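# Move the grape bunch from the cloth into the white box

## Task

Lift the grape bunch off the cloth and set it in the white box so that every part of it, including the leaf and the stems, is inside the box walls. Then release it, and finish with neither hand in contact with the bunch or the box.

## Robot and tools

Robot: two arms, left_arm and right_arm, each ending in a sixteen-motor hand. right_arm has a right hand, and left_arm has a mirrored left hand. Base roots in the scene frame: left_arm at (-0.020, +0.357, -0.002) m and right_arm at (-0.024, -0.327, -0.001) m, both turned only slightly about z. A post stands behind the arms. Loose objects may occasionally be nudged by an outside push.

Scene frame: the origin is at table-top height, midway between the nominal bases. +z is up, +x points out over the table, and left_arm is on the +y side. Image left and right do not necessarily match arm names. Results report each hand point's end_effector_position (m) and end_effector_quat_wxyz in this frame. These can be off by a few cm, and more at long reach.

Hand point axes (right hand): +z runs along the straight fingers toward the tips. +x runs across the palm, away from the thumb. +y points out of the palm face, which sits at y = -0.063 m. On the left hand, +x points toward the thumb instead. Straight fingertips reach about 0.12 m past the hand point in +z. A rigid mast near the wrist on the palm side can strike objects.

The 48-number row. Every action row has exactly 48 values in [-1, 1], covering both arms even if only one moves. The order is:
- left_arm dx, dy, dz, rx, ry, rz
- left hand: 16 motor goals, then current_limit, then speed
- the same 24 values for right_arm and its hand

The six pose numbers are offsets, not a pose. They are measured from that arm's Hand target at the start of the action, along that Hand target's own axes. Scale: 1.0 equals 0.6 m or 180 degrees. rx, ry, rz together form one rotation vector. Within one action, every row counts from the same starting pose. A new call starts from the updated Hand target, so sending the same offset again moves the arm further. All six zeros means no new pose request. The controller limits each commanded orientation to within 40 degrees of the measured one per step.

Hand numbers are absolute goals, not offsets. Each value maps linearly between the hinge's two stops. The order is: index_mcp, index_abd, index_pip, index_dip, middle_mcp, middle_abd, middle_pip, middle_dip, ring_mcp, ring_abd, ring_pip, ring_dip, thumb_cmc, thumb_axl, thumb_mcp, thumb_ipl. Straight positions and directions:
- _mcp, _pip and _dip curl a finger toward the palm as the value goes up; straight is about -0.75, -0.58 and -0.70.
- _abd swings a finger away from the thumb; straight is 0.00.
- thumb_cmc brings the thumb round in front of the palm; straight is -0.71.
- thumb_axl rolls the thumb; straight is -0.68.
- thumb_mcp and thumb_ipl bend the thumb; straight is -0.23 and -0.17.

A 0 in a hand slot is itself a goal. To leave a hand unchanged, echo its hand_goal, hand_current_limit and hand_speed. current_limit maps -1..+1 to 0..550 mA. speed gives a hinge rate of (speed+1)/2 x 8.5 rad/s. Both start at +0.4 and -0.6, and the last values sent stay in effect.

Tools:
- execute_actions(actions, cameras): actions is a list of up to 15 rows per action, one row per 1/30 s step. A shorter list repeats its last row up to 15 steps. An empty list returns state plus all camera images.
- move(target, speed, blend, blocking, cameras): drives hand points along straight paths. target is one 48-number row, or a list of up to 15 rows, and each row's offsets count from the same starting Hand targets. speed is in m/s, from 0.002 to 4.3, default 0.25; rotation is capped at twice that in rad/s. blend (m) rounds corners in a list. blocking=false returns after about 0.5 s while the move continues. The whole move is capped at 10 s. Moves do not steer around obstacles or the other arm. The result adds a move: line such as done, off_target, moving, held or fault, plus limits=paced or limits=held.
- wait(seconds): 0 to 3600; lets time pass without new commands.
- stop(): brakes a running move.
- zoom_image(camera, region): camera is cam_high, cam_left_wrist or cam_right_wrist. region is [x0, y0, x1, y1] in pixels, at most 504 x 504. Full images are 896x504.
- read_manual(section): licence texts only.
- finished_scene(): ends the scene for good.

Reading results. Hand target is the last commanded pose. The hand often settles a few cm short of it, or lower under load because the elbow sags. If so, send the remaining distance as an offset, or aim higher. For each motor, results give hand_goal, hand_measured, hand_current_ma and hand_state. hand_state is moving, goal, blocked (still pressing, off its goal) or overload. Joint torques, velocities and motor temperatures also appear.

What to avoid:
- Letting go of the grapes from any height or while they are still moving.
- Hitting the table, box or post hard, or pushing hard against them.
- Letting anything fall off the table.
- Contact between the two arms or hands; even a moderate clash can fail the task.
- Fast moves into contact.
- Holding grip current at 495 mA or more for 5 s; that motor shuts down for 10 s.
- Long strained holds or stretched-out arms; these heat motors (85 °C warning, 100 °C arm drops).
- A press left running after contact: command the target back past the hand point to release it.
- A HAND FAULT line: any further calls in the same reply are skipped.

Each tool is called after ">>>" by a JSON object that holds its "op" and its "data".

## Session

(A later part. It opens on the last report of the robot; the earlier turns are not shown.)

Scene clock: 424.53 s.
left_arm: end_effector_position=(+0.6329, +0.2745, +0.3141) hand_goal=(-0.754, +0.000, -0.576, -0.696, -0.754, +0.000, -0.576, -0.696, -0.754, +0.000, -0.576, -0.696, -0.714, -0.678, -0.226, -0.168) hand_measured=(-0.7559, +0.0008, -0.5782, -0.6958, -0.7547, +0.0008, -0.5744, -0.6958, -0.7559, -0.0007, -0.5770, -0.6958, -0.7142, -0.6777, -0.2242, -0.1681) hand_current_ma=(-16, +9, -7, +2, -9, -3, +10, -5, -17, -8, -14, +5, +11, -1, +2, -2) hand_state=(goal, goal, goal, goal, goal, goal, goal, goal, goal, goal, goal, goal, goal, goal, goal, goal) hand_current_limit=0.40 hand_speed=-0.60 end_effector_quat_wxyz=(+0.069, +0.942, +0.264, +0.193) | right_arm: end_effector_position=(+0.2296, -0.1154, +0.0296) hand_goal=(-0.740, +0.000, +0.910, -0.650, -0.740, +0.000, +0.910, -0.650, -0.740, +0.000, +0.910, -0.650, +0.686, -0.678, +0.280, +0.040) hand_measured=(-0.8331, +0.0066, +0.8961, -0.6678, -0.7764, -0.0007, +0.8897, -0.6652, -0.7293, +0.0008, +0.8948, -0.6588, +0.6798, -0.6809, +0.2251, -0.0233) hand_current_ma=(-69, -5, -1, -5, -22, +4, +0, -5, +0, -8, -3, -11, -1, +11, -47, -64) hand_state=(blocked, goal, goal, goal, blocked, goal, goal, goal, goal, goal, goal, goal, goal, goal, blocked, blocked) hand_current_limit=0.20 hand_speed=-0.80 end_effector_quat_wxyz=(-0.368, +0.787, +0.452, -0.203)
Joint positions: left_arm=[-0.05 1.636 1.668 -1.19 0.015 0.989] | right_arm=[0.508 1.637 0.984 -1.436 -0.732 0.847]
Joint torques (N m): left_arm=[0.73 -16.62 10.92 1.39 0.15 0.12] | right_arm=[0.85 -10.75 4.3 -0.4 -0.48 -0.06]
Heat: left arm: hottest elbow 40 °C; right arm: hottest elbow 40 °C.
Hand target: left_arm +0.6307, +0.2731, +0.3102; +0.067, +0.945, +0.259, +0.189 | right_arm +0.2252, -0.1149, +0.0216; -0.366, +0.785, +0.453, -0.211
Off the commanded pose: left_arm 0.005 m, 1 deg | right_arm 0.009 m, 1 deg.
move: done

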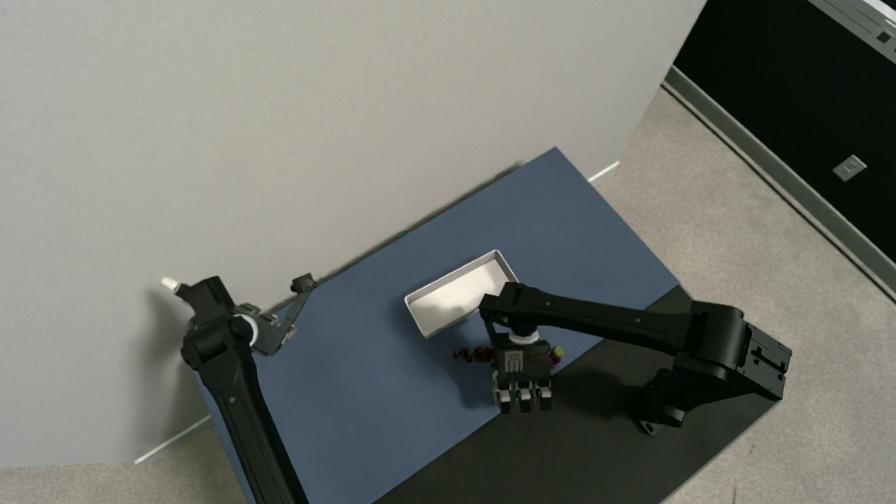

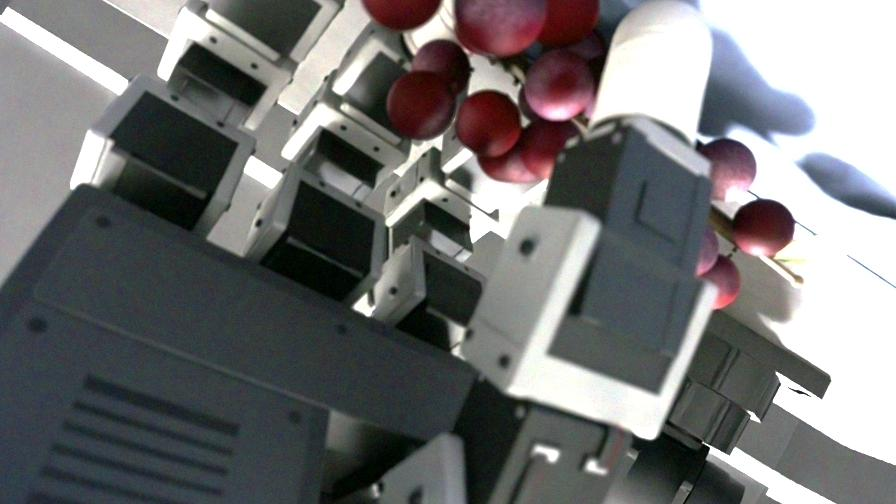

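>>> {"op": "move", "data": {"target": [0,0,0,0,0,0,-0.754,0,-0.576,-0.696,-0.754,0,-0.576,-0.696,-0.754,0,-0.576,-0.696,-0.714,-0.678,-0.226,-0.168,0.4,-0.6,0,0,0,0,0,0,-0.70,0,0.93,-0.6,-0.70,0,0.93,-0.6,-0.68,0,0.93,-0.6,0.686,-0.678,0.34,0.10,0.2,-0.8], "speed": 0.04, "cameras": []}}

>>> {"op": "wait", "data": {"seconds": 1, "cameras": ["cam_high","cam_right_wrist"]}}

Scene clock: 431.13 s.
left_arm: end_effector_position=(+0.6329, +0.2745, +0.3141) hand_goal=(-0.754, +0.000, -0.576, -0.696, -0.754, +0.000, -0.576, -0.696, -0.754, +0.000, -0.576, -0.696, -0.714, -0.678, -0.226, -0.168) hand_measured=(-0.7559, -0.0007, -0.5782, -0.6958, -0.7547, -0.0007, -0.5731, -0.6971, -0.7559, +0.0008, -0.5782, -0.6958, -0.7142, -0.6777, -0.2242, -0.1672) hand_current_ma=(-10, +5, -9, +3, -8, -6, +12, -12, -11, -16, -10, -1, +8, +6, +1, -5) hand_state=(goal, goal, goal, goal, goal, goal, goal, goal, goal, goal, goal, goal, goal, goal, goal, goal) hand_current_limit=0.40 hand_speed=-0.60 end_effector_quat_wxyz=(+0.069, +0.942, +0.264, +0.193) | right_arm: end_effector_position=(+0.2297, -0.1154, +0.0295) hand_goal=(-0.700, +0.000, +0.930, -0.600, -0.700, +0.000, +0.930, -0.600, -0.680, +0.000, +0.930, -0.600, +0.686, -0.678, +0.340, +0.100) hand_measured=(-0.8343, +0.0066, +0.8871, -0.6486, -0.7752, +0.0008, +0.8897, -0.6550, -0.6751, +0.0008, +0.9140, -0.6104, +0.6798, -0.6830, +0.2231, -0.0147) hand_current_ma=(-113, +0, -16, -25, -62, +1, -11, -29, -2, -7, +1, -12, -4, +5, -137, -132) hand_state=(blocked, goal, blocked, blocked, blocked, goal, blocked, blocked, goal, goal, goal, goal, goal, goal, blocked, blocked) hand_current_limit=0.20 hand_speed=-0.80 end_effector_quat_wxyz=(-0.368, +0.787, +0.452, -0.203)
Joint positions: left_arm=[-0.05 1.636 1.668 -1.19 0.015 0.989] | right_arm=[0.508 1.637 0.984 -1.435 -0.732 0.847]
Joint torques (N m): left_arm=[0.91 -16.21 11.08 1.57 0.18 0.11] | right_arm=[0.79 -10.75 4.36 -0.34 -0.48 -0.07]
Heat: left arm: hottest elbow 40 °C; right arm: hottest elbow 39 °C.
Hand target: left_arm +0.6307, +0.2731, +0.3102; +0.067, +0.945, +0.259, +0.189 | right_arm +0.2252, -0.1149, +0.0216; -0.366, +0.785, +0.453, -0.211
Off the commanded pose: left_arm 0.005 m, 1 deg | right_arm 0.009 m, 1 deg.
move: done

Scene clock: 432.13 s.
left_arm: end_effector_position=(+0.6329, +0.2745, +0.3141) hand_goal=(-0.754, +0.000, -0.576, -0.696, -0.754, +0.000, -0.576, -0.696, -0.754, +0.000, -0.576, -0.696, -0.714, -0.678, -0.226, -0.168) hand_measured=(-0.7559, -0.0007, -0.5782, -0.6958, -0.7547, -0.0007, -0.5731, -0.6958, -0.7559, +0.0008, -0.5782, -0.6971, -0.7142, -0.6777, -0.2242, -0.1672) hand_current_ma=(-9, +15, -6, +4, -6, -2, +11, -5, -7, -3, -8, +7, +1, +3, +6, -10) hand_state=(goal, goal, goal, goal, goal, goal, goal, goal, goal, goal, goal, goal, goal, goal, goal, goal) hand_current_limit=0.40 hand_speed=-0.60 end_effector_quat_wxyz=(+0.069, +0.942, +0.264, +0.193) | right_arm: end_effector_position=(+0.2297, -0.1154, +0.0295) hand_goal=(-0.700, +0.000, +0.930, -0.600, -0.700, +0.000, +0.930, -0.600, -0.680, +0.000, +0.930, -0.600, +0.686, -0.678, +0.340, +0.100) hand_measured=(-0.8343, +0.0081, +0.8871, -0.6486, -0.7752, +0.0008, +0.8897, -0.6537, -0.6751, +0.0008, +0.9140, -0.6104, +0.6798, -0.6830, +0.2231, -0.0147) hand_current_ma=(-113, -11, -14, -28, -59, -2, -15, -31, +0, -4, +0, -9, +3, +11, -130, -134) hand_state=(blocked, goal, blocked, blocked, blocked, goal, blocked, blocked, goal, goal, goal, goal, goal, goal, blocked, blocked) hand_current_limit=0.20 hand_speed=-0.80 end_effector_quat_wxyz=(-0.368, +0.787, +0.452, -0.203)
Joint positions: left_arm=[-0.05 1.636 1.668 -1.19 0.015 0.989] | right_arm=[0.508 1.637 0.984 -1.435 -0.732 0.847]
Joint torques (N m): left_arm=[0.5 -15.91 10.91 1.39 0.18 0.15] | right_arm=[0.85 -10.93 4.36 -0.39 -0.46 -0.07]
Heat: left arm: hottest elbow 40 °C; right arm: hottest elbow 39 °C.
Hand target: left_arm +0.6307, +0.2731, +0.3102; +0.067, +0.945, +0.259, +0.189 | right_arm +0.2252, -0.1149, +0.0216; -0.366, +0.785, +0.453, -0.211
Off the commanded pose: left_arm 0.005 m, 1 deg | right_arm 0.009 m, 1 deg.
wait: 1.00 s; at rest by 0.17 s

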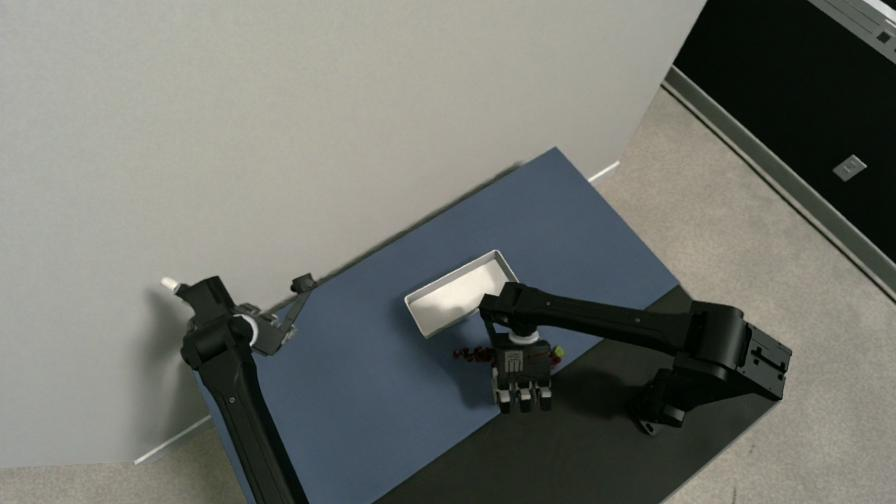

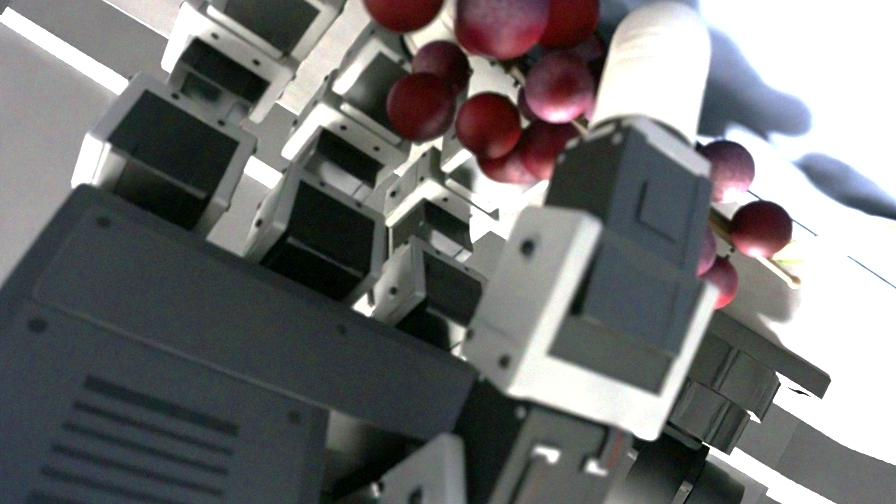

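>>> {"op": "move", "data": {"target": [0,0,0,0,0,0,-0.754,0,-0.576,-0.696,-0.754,0,-0.576,-0.696,-0.754,0,-0.576,-0.696,-0.714,-0.678,-0.226,-0.168,0.4,-0.6,0,0,0,0,0,0,-0.64,0,0.95,-0.56,-0.64,0,0.95,-0.56,-0.60,0,0.95,-0.56,0.686,-0.678,0.40,0.16,0.2,-0.8], "speed": 0.04, "cameras": []}}

>>> {"op": "wait", "data": {"seconds": 1, "cameras": ["cam_right_wrist"]}}

Scene clock: 439.20 s.
left_arm: end_effector_position=(+0.6329, +0.2745, +0.3141) hand_goal=(-0.754, +0.000, -0.576, -0.696, -0.754, +0.000, -0.576, -0.696, -0.754, +0.000, -0.576, -0.696, -0.714, -0.678, -0.226, -0.168) hand_measured=(-0.7559, -0.0007, -0.5782, -0.6958, -0.7547, -0.0007, -0.5731, -0.6958, -0.7559, -0.0007, -0.5770, -0.6958, -0.7142, -0.6777, -0.2242, -0.1672) hand_current_ma=(-12, +6, -10, -6, -8, -13, +10, -4, -18, -6, -14, +6, +6, +1, +5, -6) hand_state=(goal, goal, goal, goal, goal, goal, goal, goal, goal, goal, goal, goal, goal, goal, goal, goal) hand_current_limit=0.40 hand_speed=-0.60 end_effector_quat_wxyz=(+0.069, +0.942, +0.264, +0.193) | right_arm: end_effector_position=(+0.2295, -0.1153, +0.0287) hand_goal=(-0.640, +0.000, +0.950, -0.560, -0.640, +0.000, +0.950, -0.560, -0.600, +0.000, +0.950, -0.560, +0.686, -0.678, +0.400, +0.160) hand_measured=(-0.8222, +0.0052, +0.8820, -0.6168, -0.7088, +0.0081, +0.8909, -0.5900, -0.5943, +0.0008, +0.9333, -0.5658, +0.6773, -0.6841, +0.2310, +0.0729) hand_current_ma=(-178, -6, -40, -31, -55, +1, -25, -16, +2, -7, -2, -4, +3, +15, -224, -95) hand_state=(blocked, goal, blocked, blocked, blocked, goal, blocked, blocked, goal, goal, goal, goal, goal, goal, blocked, blocked) hand_current_limit=0.20 hand_speed=-0.80 end_effector_quat_wxyz=(-0.368, +0.787, +0.452, -0.204)
Joint positions: left_arm=[-0.05 1.636 1.668 -1.19 0.015 0.989] | right_arm=[0.509 1.64 0.984 -1.434 -0.732 0.848]
Joint torques (N m): left_arm=[0.79 -16.44 11.02 1.58 0.16 0.09] | right_arm=[0.91 -11.34 4.3 -0.4 -0.45 -0.07]
Heat: left arm: hottest elbow 40 °C; right arm: hottest elbow 39 °C.
Hand target: left_arm +0.6307, +0.2731, +0.3102; +0.067, +0.945, +0.259, +0.189 | right_arm +0.2252, -0.1149, +0.0216; -0.366, +0.785, +0.453, -0.211
Off the commanded pose: left_arm 0.005 m, 1 deg | right_arm 0.008 m, 1 deg.
move: done

Scene clock: 440.20 s.
left_arm: end_effector_position=(+0.6329, +0.2745, +0.3141) hand_goal=(-0.754, +0.000, -0.576, -0.696, -0.754, +0.000, -0.576, -0.696, -0.754, +0.000, -0.576, -0.696, -0.714, -0.678, -0.226, -0.168) hand_measured=(-0.7559, -0.0007, -0.5782, -0.6958, -0.7547, +0.0008, -0.5731, -0.6958, -0.7559, +0.0008, -0.5782, -0.6958, -0.7142, -0.6777, -0.2242, -0.1681) hand_current_ma=(-22, +19, -8, -3, -8, -16, +15, +1, -9, -12, -3, +6, +1, +4, +9, -9) hand_state=(goal, goal, goal, goal, goal, goal, goal, goal, goal, goal, goal, goal, goal, goal, goal, goal) hand_current_limit=0.40 hand_speed=-0.60 end_effector_quat_wxyz=(+0.069, +0.942, +0.264, +0.193) | right_arm: end_effector_position=(+0.2295, -0.1153, +0.0287) hand_goal=(-0.640, +0.000, +0.950, -0.560, -0.640, +0.000, +0.950, -0.560, -0.600, +0.000, +0.950, -0.560, +0.686, -0.678, +0.400, +0.160) hand_measured=(-0.8222, +0.0052, +0.8807, -0.6168, -0.7088, +0.0066, +0.8909, -0.5888, -0.5943, -0.0007, +0.9333, -0.5658, +0.6773, -0.6841, +0.2310, +0.0729) hand_current_ma=(-177, -4, -38, -31, -54, -5, -21, -14, -3, -4, +1, -7, +0, +11, -223, -88) hand_state=(blocked, goal, blocked, blocked, blocked, goal, blocked, blocked, goal, goal, goal, goal, goal, goal, blocked, blocked) hand_current_limit=0.20 hand_speed=-0.80 end_effector_quat_wxyz=(-0.368, +0.787, +0.452, -0.204)
Joint positions: left_arm=[-0.05 1.636 1.668 -1.19 0.015 0.989] | right_arm=[0.509 1.64 0.984 -1.434 -0.732 0.848]
Joint torques (N m): left_arm=[1.2 -16.26 11 1.48 0.16 0.09] | right_arm=[0.79 -11.22 4.27 -0.35 -0.47 -0.07]
Heat: left arm: hottest elbow 40 °C; right arm: hottest elbow 39 °C.
Hand target: left_arm +0.6307, +0.2731, +0.3102; +0.067, +0.945, +0.259, +0.189 | right_arm +0.2252, -0.1149, +0.0216; -0.366, +0.785, +0.453, -0.211
Off the commanded pose: left_arm 0.005 m, 1 deg | right_arm 0.008 m, 1 deg.
wait: 1.00 s; at rest by 0.17 s

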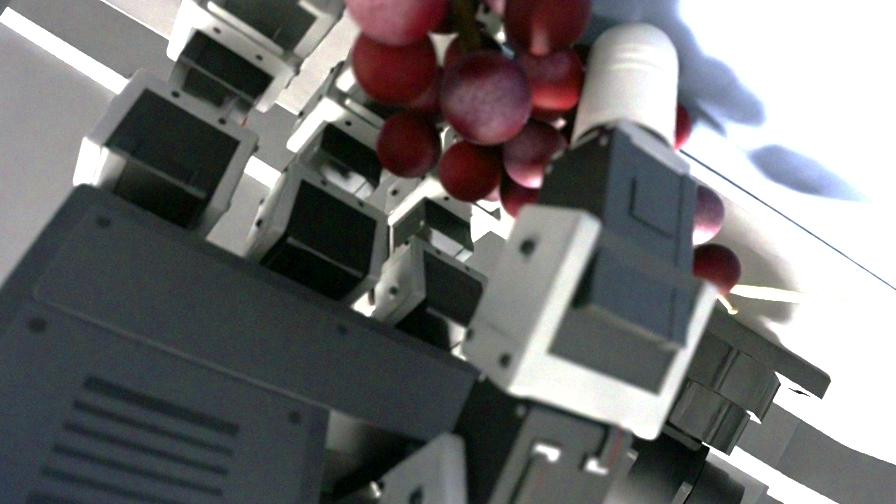

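>>> {"op": "move", "data": {"target": [0,0,0,0,0,0,-0.754,0,-0.576,-0.696,-0.754,0,-0.576,-0.696,-0.754,0,-0.576,-0.696,-0.714,-0.678,-0.226,-0.168,0.4,-0.6,0,-0.0511,-0.0429,0,0,0,-0.64,0,0.95,-0.56,-0.64,0,0.95,-0.56,-0.58,0,0.95,-0.56,0.686,-0.678,0.40,0.16,0.2,-0.8], "speed": 0.04, "cameras": ["cam_high","cam_right_wrist"]}}

Scene clock: 447.63 s.
left_arm: end_effector_position=(+0.6329, +0.2745, +0.3141) hand_goal=(-0.754, +0.000, -0.576, -0.696, -0.754, +0.000, -0.576, -0.696, -0.754, +0.000, -0.576, -0.696, -0.714, -0.678, -0.226, -0.168) hand_measured=(-0.7559, -0.0007, -0.5782, -0.6958, -0.7547, -0.0007, -0.5731, -0.6958, -0.7559, -0.0007, -0.5770, -0.6958, -0.7142, -0.6777, -0.2242, -0.1672) hand_current_ma=(-21, +14, -3, +0, +6, -18, +9, +7, -13, -8, -12, +15, +4, +1, +7, -6) hand_state=(goal, goal, goal, goal, goal, goal, goal, goal, goal, goal, goal, goal, goal, goal, goal, goal) hand_current_limit=0.40 hand_speed=-0.60 end_effector_quat_wxyz=(+0.069, +0.942, +0.264, +0.193) | right_arm: end_effector_position=(+0.2154, -0.1237, +0.0457) hand_goal=(-0.640, +0.000, +0.950, -0.560, -0.640, +0.000, +0.950, -0.560, -0.580, +0.000, +0.950, -0.560, +0.686, -0.678, +0.400, +0.160) hand_measured=(-0.8198, +0.0023, +0.8794, -0.6168, -0.7088, +0.0081, +0.8909, -0.5888, -0.5798, +0.0008, +0.9333, -0.5709, +0.6785, -0.6841, +0.2310, +0.0729) hand_current_ma=(-176, -5, -41, -26, -50, -2, -27, -16, -1, -8, -1, -10, +1, +10, -224, -98) hand_state=(blocked, goal, blocked, blocked, blocked, goal, blocked, blocked, goal, goal, goal, goal, goal, goal, blocked, blocked) hand_current_limit=0.20 hand_speed=-0.80 end_effector_quat_wxyz=(-0.368, +0.787, +0.441, -0.227)
Joint positions: left_arm=[-0.05 1.636 1.668 -1.19 0.015 0.989] | right_arm=[0.509 1.609 0.984 -1.515 -0.731 0.848]
Joint torques (N m): left_arm=[0.67 -16.44 11.02 1.37 0.18 0.08] | right_arm=[0.97 -13.68 7.38 -1.62 -0.51 -0.07]
Heat: left arm: hottest elbow 40 °C; right arm: hottest elbow 39 °C.
Hand target: left_arm +0.6307, +0.2731, +0.3102; +0.067, +0.945, +0.259, +0.189 | right_arm +0.2251, -0.1148, +0.0617; -0.366, +0.785, +0.453, -0.211
Off the commanded pose: left_arm 0.005 m, 1 deg | right_arm 0.021 m, 2 deg.
move: off_target (right_arm)

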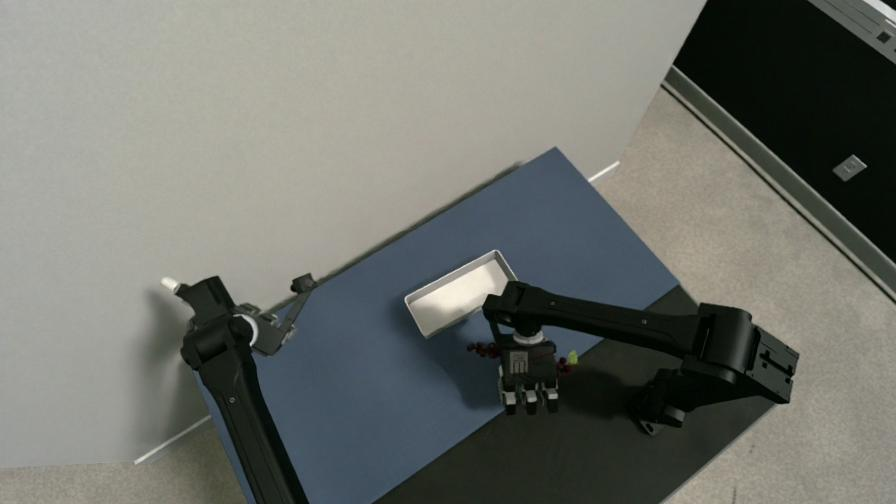

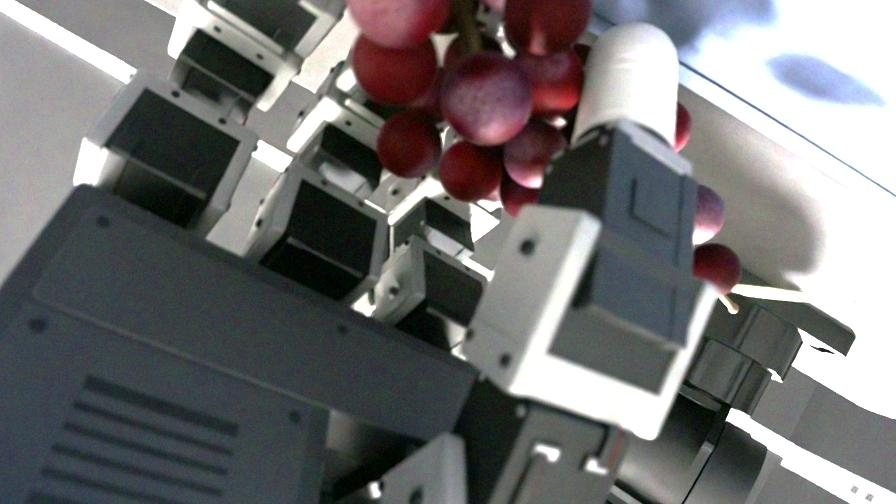

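>>> {"op": "move", "data": {"target": [0,0,0,0,0,0,-0.754,0,-0.576,-0.696,-0.754,0,-0.576,-0.696,-0.754,0,-0.576,-0.696,-0.714,-0.678,-0.226,-0.168,0.4,-0.6,0,-0.1277,-0.1072,-0.139,0,0,-0.64,0,0.95,-0.56,-0.64,0,0.95,-0.56,-0.58,0,0.95,-0.56,0.686,-0.678,0.40,0.16,0.2,-0.8], "speed": 0.06, "cameras": ["cam_high","cam_right_wrist"]}}

>>> {"op": "zoom_image", "data": {"camera": "cam_high", "region": [390, 230, 630, 430]}}

Scene clock: 460.50 s.
left_arm: end_effector_position=(+0.6329, +0.2745, +0.3141) hand_goal=(-0.754, +0.000, -0.576, -0.696, -0.754, +0.000, -0.576, -0.696, -0.754, +0.000, -0.576, -0.696, -0.714, -0.678, -0.226, -0.168) hand_measured=(-0.7559, +0.0008, -0.5782, -0.6958, -0.7547, -0.0007, -0.5731, -0.6958, -0.7559, -0.0007, -0.5782, -0.6958, -0.7142, -0.6777, -0.2242, -0.1672) hand_current_ma=(-9, +5, -3, +2, -4, -8, +0, -14, -11, -3, -9, +15, +6, +5, +4, -18) hand_state=(goal, goal, goal, goal, goal, goal, goal, goal, goal, goal, goal, goal, goal, goal, goal, goal) hand_current_limit=0.40 hand_speed=-0.60 end_effector_quat_wxyz=(+0.069, +0.942, +0.264, +0.193) | right_arm: end_effector_position=(+0.2112, -0.1316, +0.1380) hand_goal=(-0.640, +0.000, +0.950, -0.560, -0.640, +0.000, +0.950, -0.560, -0.580, +0.000, +0.950, -0.560, +0.686, -0.678, +0.400, +0.160) hand_measured=(-0.8198, +0.0023, +0.8794, -0.6181, -0.7088, +0.0081, +0.8909, -0.5900, -0.5858, +0.0008, +0.9333, -0.5684, +0.6773, -0.6841, +0.2300, +0.0729) hand_current_ma=(-171, -4, -36, -27, -52, -4, -26, -18, +0, -10, +0, -7, +0, +11, -223, -89) hand_state=(blocked, goal, blocked, blocked, blocked, goal, blocked, blocked, goal, goal, goal, goal, goal, goal, blocked, blocked) hand_current_limit=0.20 hand_speed=-0.80 end_effector_quat_wxyz=(-0.182, +0.848, +0.477, -0.144)
Joint positions: left_arm=[-0.05 1.636 1.668 -1.19 0.015 0.989] | right_arm=[0.713 1.315 1.017 -1.492 -0.418 1.226]
Joint torques (N m): left_arm=[1.08 -16.62 11.1 1.36 0.18 0.09] | right_arm=[1.03 -10.81 10.43 -0.1 -0.12 0]
Heat: left arm: hottest elbow 40 °C; right arm: hottest elbow 40 °C.
Hand target: left_arm +0.6307, +0.2731, +0.3102; +0.067, +0.945, +0.259, +0.189 | right_arm +0.2252, -0.1148, +0.1618; -0.187, +0.846, +0.488, -0.108
Off the commanded pose: left_arm 0.005 m, 1 deg | right_arm 0.032 m, 4 deg.
move: off_target (right_arm)

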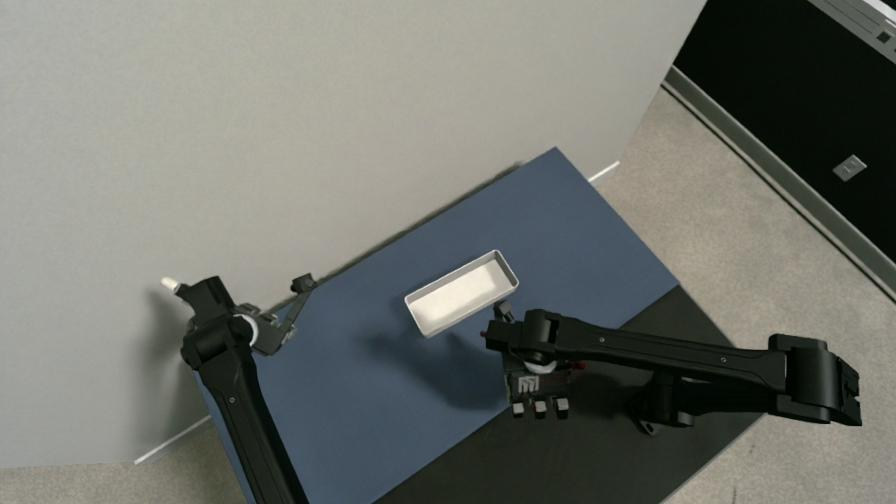

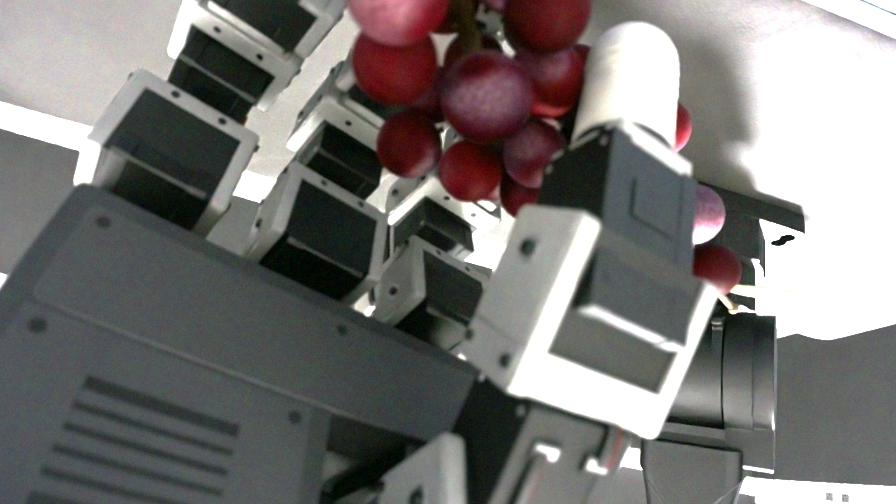

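Scaled by 2.100 from the camera's image (finer frame: 1280x720).

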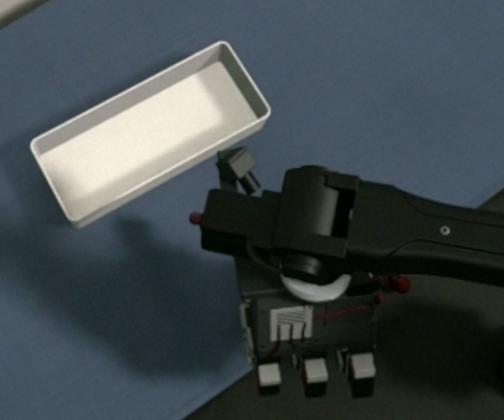

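>>> {"op": "move", "data": {"target": [0,0,0,0,0,0,-0.754,0,-0.576,-0.696,-0.754,0,-0.576,-0.696,-0.754,0,-0.576,-0.696,-0.714,-0.678,-0.226,-0.168,0.4,-0.6,0.2745,0.2833,-0.2018,0.0168,-0.0595,-0.1195,-0.64,0,0.95,-0.56,-0.64,0,0.95,-0.56,-0.58,0,0.95,-0.56,0.686,-0.678,0.40,0.16,0.2,-0.8], "speed": 0.12, "cameras": ["cam_high","cam_right_wrist"]}}

>>> {"op": "zoom_image", "data": {"camera": "cam_high", "region": [380, 200, 600, 380]}}

Scene clock: 546.20 s.
left_arm: end_effector_position=(+0.6329, +0.2745, +0.3141) hand_goal=(-0.754, +0.000, -0.576, -0.696, -0.754, +0.000, -0.576, -0.696, -0.754, +0.000, -0.576, -0.696, -0.714, -0.678, -0.226, -0.168) hand_measured=(-0.7559, +0.0008, -0.5782, -0.6958, -0.7547, -0.0007, -0.5744, -0.6958, -0.7559, -0.0007, -0.5782, -0.6958, -0.7142, -0.6767, -0.2242, -0.1672) hand_current_ma=(-12, +16, -16, -2, -2, -10, +3, +2, -17, -2, -10, -6, +4, -1, +4, -14) hand_state=(goal, goal, goal, goal, goal, goal, goal, goal, goal, goal, goal, goal, goal, goal, goal, goal) hand_current_limit=0.40 hand_speed=-0.60 end_effector_quat_wxyz=(+0.069, +0.942, +0.264, +0.193) | right_arm: end_effector_position=(+0.4681, -0.0778, +0.1820) hand_goal=(-0.640, +0.000, +0.950, -0.560, -0.640, +0.000, +0.950, -0.560, -0.580, +0.000, +0.950, -0.560, +0.686, -0.678, +0.400, +0.160) hand_measured=(-0.8198, +0.0008, +0.8794, -0.6168, -0.7088, +0.0066, +0.8909, -0.5888, -0.5858, +0.0008, +0.9333, -0.5684, +0.6773, -0.6841, +0.2310, +0.0739) hand_current_ma=(-170, -3, -37, -29, -54, +0, -32, -16, -5, -9, -5, -7, +3, +7, -222, -89) hand_state=(blocked, goal, blocked, blocked, blocked, goal, blocked, blocked, goal, goal, goal, goal, goal, goal, blocked, blocked) hand_current_limit=0.20 hand_speed=-0.80 end_effector_quat_wxyz=(-0.148, +0.740, +0.651, -0.079)
Joint positions: left_arm=[-0.05 1.636 1.668 -1.19 0.015 0.989] | right_arm=[0.495 1.797 1.701 -1.698 -0.254 0.607]
Joint torques (N m): left_arm=[0.32 -16.79 10.93 1.37 0.17 0.11] | right_arm=[-0.73 -17.61 10.97 -0.64 0.01 -0.19]
Motor temperatures (°C): left_arm=[33 33 41 30 28 31] | right_arm=[32 34 45 28 32 30]
Heat: left arm: hottest elbow 41 °C; right arm: hottest elbow 45 °C.
Hand target: left_arm +0.6307, +0.2731, +0.3102; +0.067, +0.945, +0.259, +0.189 | right_arm +0.4853, -0.0750, +0.1998; -0.180, +0.721, +0.649, -0.162
Off the commanded pose: left_arm 0.005 m, 1 deg | right_arm 0.025 m, 10 deg.
joint sent to its limit (right arm) — joint 4 (wrist pitch), lower limit. The joint targets are off in orientation, not in position.
move: off_target (right_arm)

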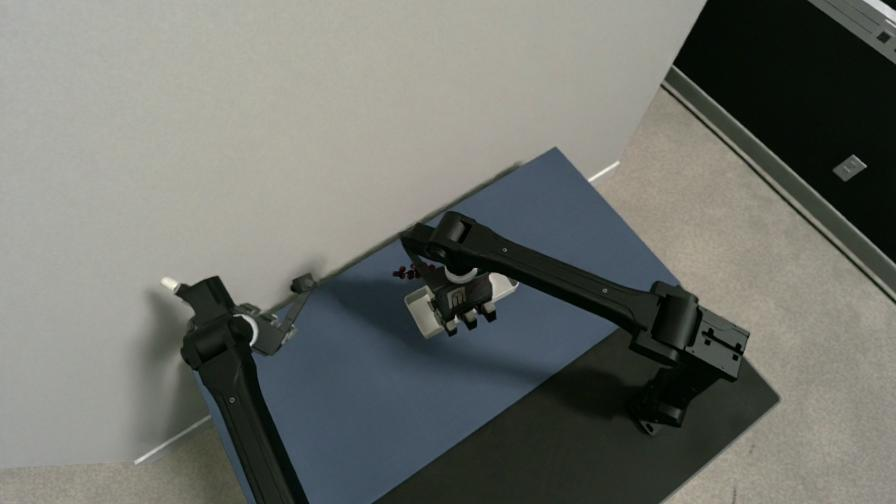

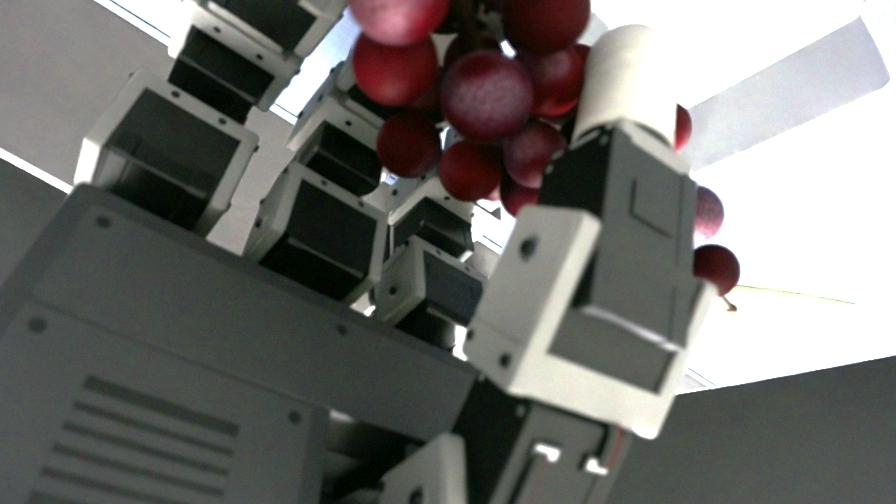

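Scaled by 2.291 from the camera's image (finer frame: 1280x720).

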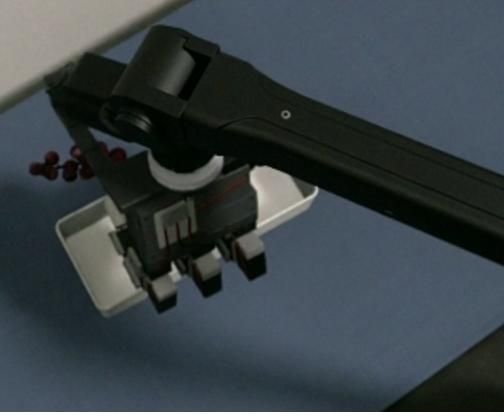

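>>> {"op": "move", "data": {"target": [0,0,0,0,0,0,-0.754,0,-0.576,-0.696,-0.754,0,-0.576,-0.696,-0.754,0,-0.576,-0.696,-0.714,-0.678,-0.226,-0.168,0.4,-0.6,-0.0025,0.042,0.0947,-0.0442,-0.0363,-0.0813,-0.64,0,0.95,-0.56,-0.64,0,0.95,-0.56,-0.58,0,0.95,-0.56,0.686,-0.678,0.40,0.16,0.2,-0.8], "speed": 0.08, "cameras": ["cam_high","cam_right_wrist"]}}

>>> {"op": "zoom_image", "data": {"camera": "cam_high", "region": [380, 200, 600, 380]}}

Scene clock: 591.47 s.
left_arm: end_effector_position=(+0.6329, +0.2745, +0.3141) hand_goal=(-0.754, +0.000, -0.576, -0.696, -0.754, +0.000, -0.576, -0.696, -0.754, +0.000, -0.576, -0.696, -0.714, -0.678, -0.226, -0.168) hand_measured=(-0.7559, +0.0008, -0.5782, -0.6958, -0.7547, -0.0007, -0.5731, -0.6958, -0.7559, -0.0007, -0.5770, -0.6958, -0.7142, -0.6767, -0.2242, -0.1672) hand_current_ma=(-12, -3, -3, -3, -5, -9, +7, -12, -8, -5, +0, +6, +9, -4, +12, -5) hand_state=(goal, goal, goal, goal, goal, goal, goal, goal, goal, goal, goal, goal, goal, goal, goal, goal) hand_current_limit=0.40 hand_speed=-0.60 end_effector_quat_wxyz=(+0.069, +0.942, +0.264, +0.193) | right_arm: end_effector_position=(+0.4854, -0.0763, +0.1437) hand_goal=(-0.640, +0.000, +0.950, -0.560, -0.640, +0.000, +0.950, -0.560, -0.580, +0.000, +0.950, -0.560, +0.686, -0.678, +0.400, +0.160) hand_measured=(-0.8198, -0.0007, +0.8794, -0.6168, -0.7088, +0.0081, +0.8897, -0.5888, -0.5858, +0.0008, +0.9333, -0.5697, +0.6773, -0.6841, +0.2310, +0.0729) hand_current_ma=(-171, -1, -44, -26, -51, -3, -26, -17, -3, -8, -5, -5, +3, +3, -223, -90) hand_state=(blocked, goal, blocked, blocked, blocked, goal, blocked, blocked, goal, goal, goal, goal, goal, goal, blocked, blocked) hand_current_limit=0.20 hand_speed=-0.80 end_effector_quat_wxyz=(-0.108, +0.639, +0.752, -0.120)
Joint positions: left_arm=[-0.05 1.636 1.668 -1.19 0.015 0.989] | right_arm=[0.495 1.864 1.689 -1.698 -0.117 0.329]
Joint torques (N m): left_arm=[1.14 -16.56 10.96 1.46 0.17 0.12] | right_arm=[0.44 -18.49 6.3 -0.9 0.13 -0.17]
Heat: left arm: hottest elbow 41 °C; right arm: hottest elbow 45 °C.
Hand target: left_arm +0.6307, +0.2731, +0.3102; +0.067, +0.945, +0.259, +0.189 | right_arm +0.4807, -0.0760, +0.1378; -0.111, +0.633, +0.754, -0.133
Off the commanded pose: left_arm 0.005 m, 1 deg | right_arm 0.008 m, 2 deg.
joint sent to its limit (right arm) — joint 4 (wrist pitch), lower limit. The joint targets still meet the commanded pose.
move: done

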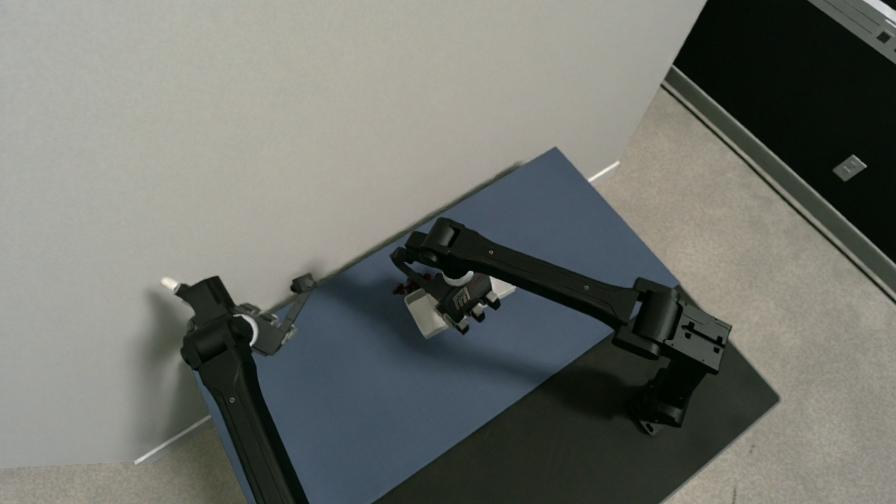

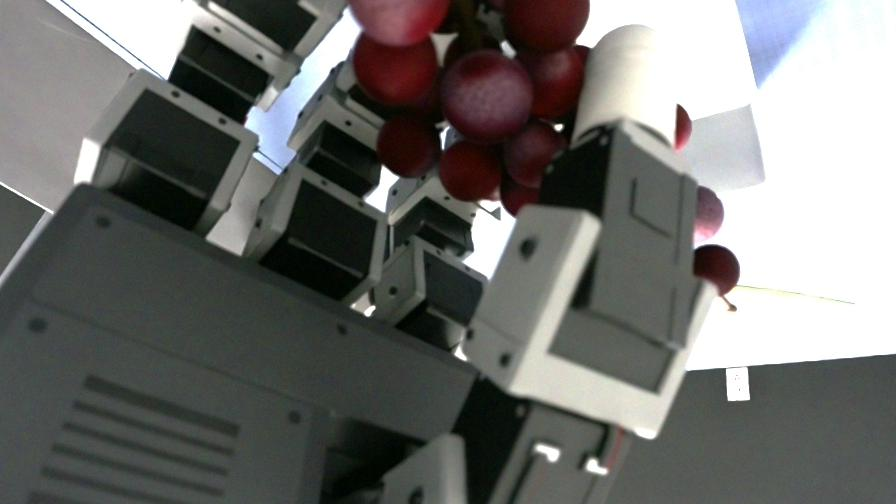

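Scaled by 2.291 from the camera's image (finer frame: 1280x720).

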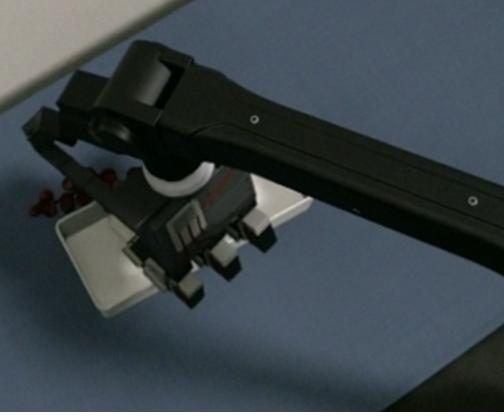

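>>> {"op": "zoom_image", "data": {"camera": "cam_right_wrist", "region": [560, 0, 896, 400]}}

Scaled by 1.260 from the camera's image (finer frame: 1280x720).

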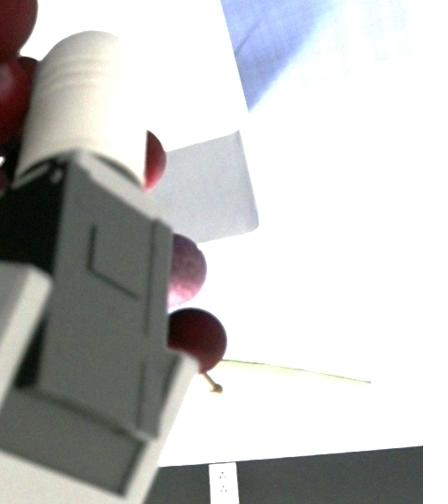

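>>> {"op": "move", "data": {"target": [0,0,0,0,0,0,-0.754,0,-0.576,-0.696,-0.754,0,-0.576,-0.696,-0.754,0,-0.576,-0.696,-0.714,-0.678,-0.226,-0.168,0.4,-0.6,0.0078,-0.0142,0.083,0.0224,0.0147,0.0359,-0.64,0,0.95,-0.56,-0.64,0,0.95,-0.56,-0.58,0,0.95,-0.56,0.686,-0.678,0.40,0.16,0.2,-0.8], "speed": 0.05, "cameras": ["cam_high","cam_right_wrist"]}}

>>> {"op": "zoom_image", "data": {"camera": "cam_high", "region": [380, 200, 600, 380]}}

>>> {"op": "zoom_image", "data": {"camera": "cam_right_wrist", "region": [560, 0, 896, 400]}}

Scene clock: 638.30 s.
left_arm: end_effector_position=(+0.6329, +0.2745, +0.3141) hand_goal=(-0.754, +0.000, -0.576, -0.696, -0.754, +0.000, -0.576, -0.696, -0.754, +0.000, -0.576, -0.696, -0.714, -0.678, -0.226, -0.168) hand_measured=(-0.7559, -0.0007, -0.5782, -0.6958, -0.7547, +0.0008, -0.5731, -0.6958, -0.7559, -0.0007, -0.5770, -0.6958, -0.7142, -0.6777, -0.2242, -0.1681) hand_current_ma=(-11, +3, -5, -6, -7, -6, -3, -2, -4, -15, -23, +7, +1, +2, +6, -9) hand_state=(goal, goal, goal, goal, goal, goal, goal, goal, goal, goal, goal, goal, goal, goal, goal, goal) hand_current_limit=0.40 hand_speed=-0.60 end_effector_quat_wxyz=(+0.069, +0.942, +0.264, +0.193) | right_arm: end_effector_position=(+0.4607, -0.0817, +0.1059) hand_goal=(-0.640, +0.000, +0.950, -0.560, -0.640, +0.000, +0.950, -0.560, -0.580, +0.000, +0.950, -0.560, +0.686, -0.678, +0.400, +0.160) hand_measured=(-0.8138, +0.0008, +0.8820, -0.6155, -0.7064, +0.0066, +0.8909, -0.5862, -0.5846, -0.0007, +0.9333, -0.5684, +0.6810, -0.6841, +0.2310, +0.0739) hand_current_ma=(-167, +0, -37, -28, -49, -2, -25, -14, -5, -8, -1, -9, +2, +8, -219, -91) hand_state=(blocked, goal, blocked, blocked, blocked, goal, blocked, blocked, goal, goal, goal, goal, goal, goal, blocked, blocked) hand_current_limit=0.20 hand_speed=-0.80 end_effector_quat_wxyz=(-0.140, +0.676, +0.709, -0.144)
Joint positions: left_arm=[-0.05 1.636 1.668 -1.19 0.015 0.989] | right_arm=[0.5 1.88 1.611 -1.664 -0.182 0.433]
Joint torques (N m): left_arm=[1.14 -16.73 10.95 1.39 0.16 0.1] | right_arm=[1.32 -17.67 5.49 -0.12 -0.29 -0.05]
Heat: left arm: hottest elbow 41 °C; right arm: hottest elbow 42 °C.
Hand target: left_arm +0.6307, +0.2731, +0.3102; +0.067, +0.945, +0.259, +0.189 | right_arm +0.4552, -0.0757, +0.0939; -0.143, +0.673, +0.709, -0.151
Off the commanded pose: left_arm 0.005 m, 1 deg | right_arm 0.014 m, 1 deg.
move: off_target (right_arm)

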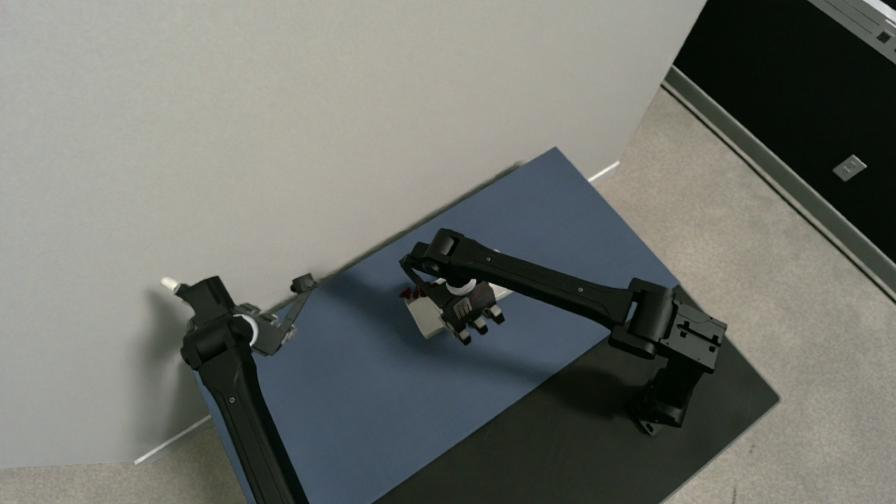

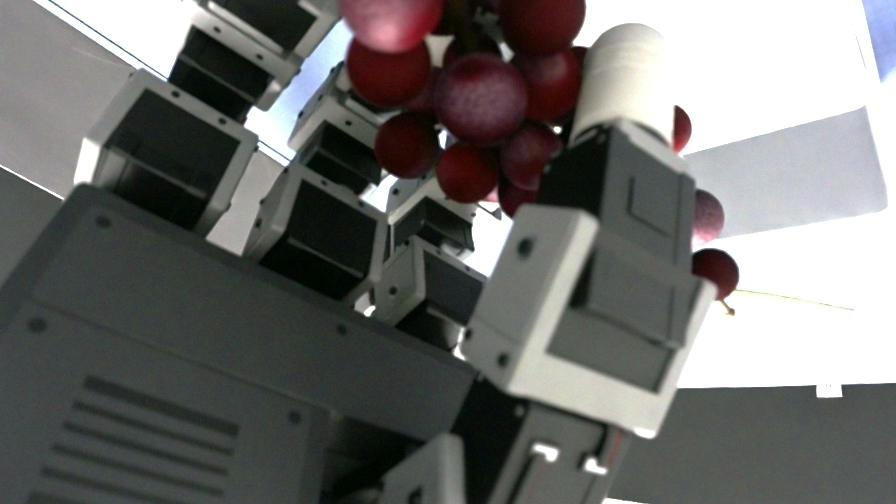

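Scaled by 2.291 from the camera's image (finer frame: 1280x720).

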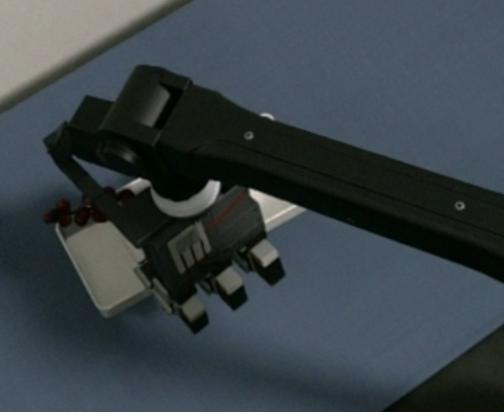

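Scaled by 1.260 from the camera's image (finer frame: 1280x720).

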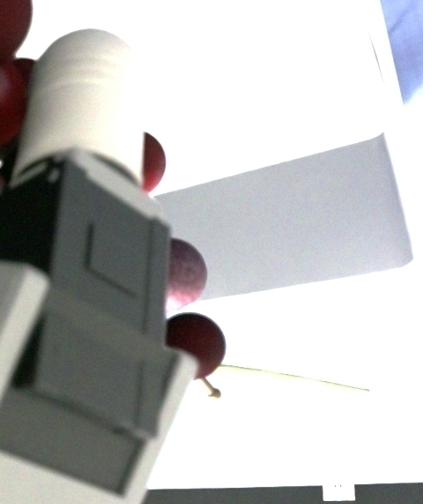

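>>> {"op": "move", "data": {"target": [0,0,0,0,0,0,-0.754,0,-0.576,-0.696,-0.754,0,-0.576,-0.696,-0.754,0,-0.576,-0.696,-0.714,-0.678,-0.226,-0.168,0.4,-0.6,-0.0195,-0.0027,0.0212,0,-0.0068,-0.0152,-0.64,0,0.95,-0.56,-0.64,0,0.95,-0.56,-0.58,0,0.95,-0.56,0.686,-0.678,0.40,0.16,0.2,-0.8], "speed": 0.03, "cameras": ["cam_high","cam_right_wrist"]}}

>>> {"op": "zoom_image", "data": {"camera": "cam_high", "region": [380, 240, 540, 370]}}

Scene clock: 726.83 s.
left_arm: end_effector_position=(+0.6329, +0.2745, +0.3141) hand_goal=(-0.754, +0.000, -0.576, -0.696, -0.754, +0.000, -0.576, -0.696, -0.754, +0.000, -0.576, -0.696, -0.714, -0.678, -0.226, -0.168) hand_measured=(-0.7559, +0.0008, -0.5795, -0.6958, -0.7547, +0.0008, -0.5731, -0.6958, -0.7559, -0.0007, -0.5782, -0.6958, -0.7142, -0.6777, -0.2242, -0.1672) hand_current_ma=(-12, +10, -11, +6, -4, -12, +5, -10, -3, -4, -13, +0, +5, +6, +7, -18) hand_state=(goal, goal, goal, goal, goal, goal, goal, goal, goal, goal, goal, goal, goal, goal, goal, goal) hand_current_limit=0.40 hand_speed=-0.60 end_effector_quat_wxyz=(+0.069, +0.942, +0.264, +0.193) | right_arm: end_effector_position=(+0.4512, -0.0873, +0.0960) hand_goal=(-0.640, +0.000, +0.950, -0.560, -0.640, +0.000, +0.950, -0.560, -0.580, +0.000, +0.950, -0.560, +0.686, -0.678, +0.400, +0.160) hand_measured=(-0.7740, +0.0154, +0.9320, -0.6015, -0.6690, +0.0081, +0.9140, -0.5748, -0.5858, +0.0008, +0.9371, -0.5633, +0.6923, -0.6788, +0.2459, +0.1034) hand_current_ma=(-107, +2, -6, -19, -21, +1, -11, -9, -2, -10, +5, -10, +1, +8, -191, -57) hand_state=(blocked, goal, goal, blocked, blocked, goal, blocked, goal, goal, goal, goal, goal, goal, goal, blocked, blocked) hand_current_limit=0.20 hand_speed=-0.80 end_effector_quat_wxyz=(-0.137, +0.660, +0.723, -0.150)
Joint positions: left_arm=[-0.05 1.636 1.668 -1.19 0.015 0.989] | right_arm=[0.5 1.863 1.556 -1.641 -0.165 0.391]
Joint torques (N m): left_arm=[0.85 -16.21 11.06 1.54 0.15 0.13] | right_arm=[-0.03 -17.55 4.92 0.13 0.07 -0.23]
Motor temperatures (°C): left_arm=[33 33 41 30 28 31] | right_arm=[32 37 39 28 32 30]
Heat: left arm: hottest elbow 41 °C; right arm: hottest elbow 39 °C.
Hand target: left_arm +0.6307, +0.2731, +0.3102; +0.067, +0.945, +0.259, +0.189 | right_arm +0.4491, -0.0878, +0.0830; -0.139, +0.654, +0.727, -0.155
Off the commanded pose: left_arm 0.005 m, 1 deg | right_arm 0.013 m, 1 deg.
move: off_target (right_arm)

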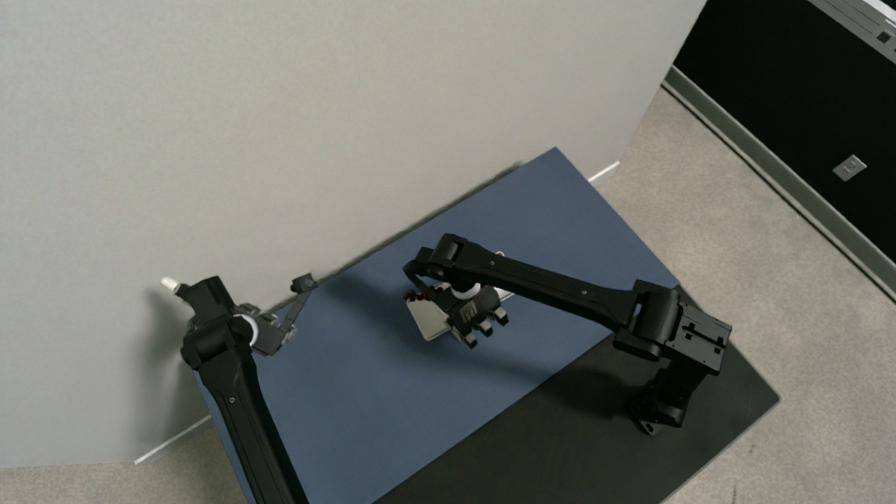

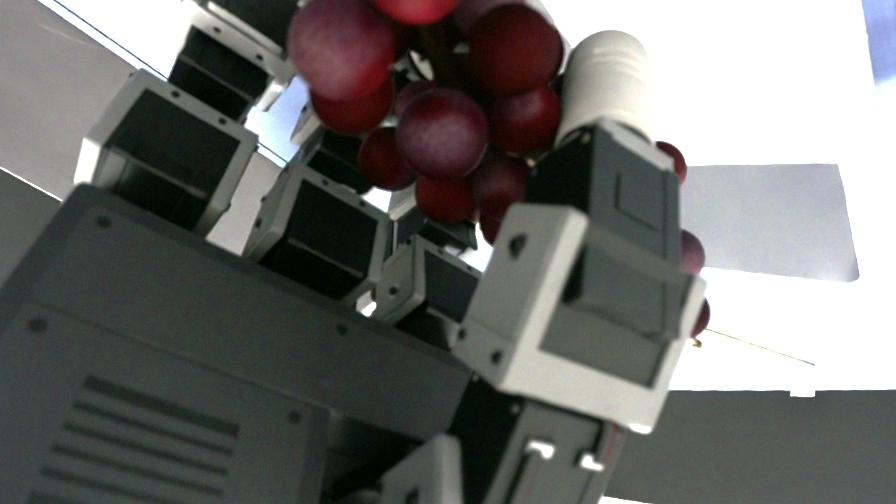

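Scaled by 3.150 from the camera's image (finer frame: 1280x720).

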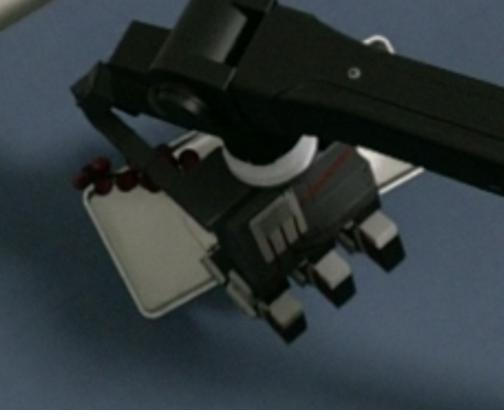

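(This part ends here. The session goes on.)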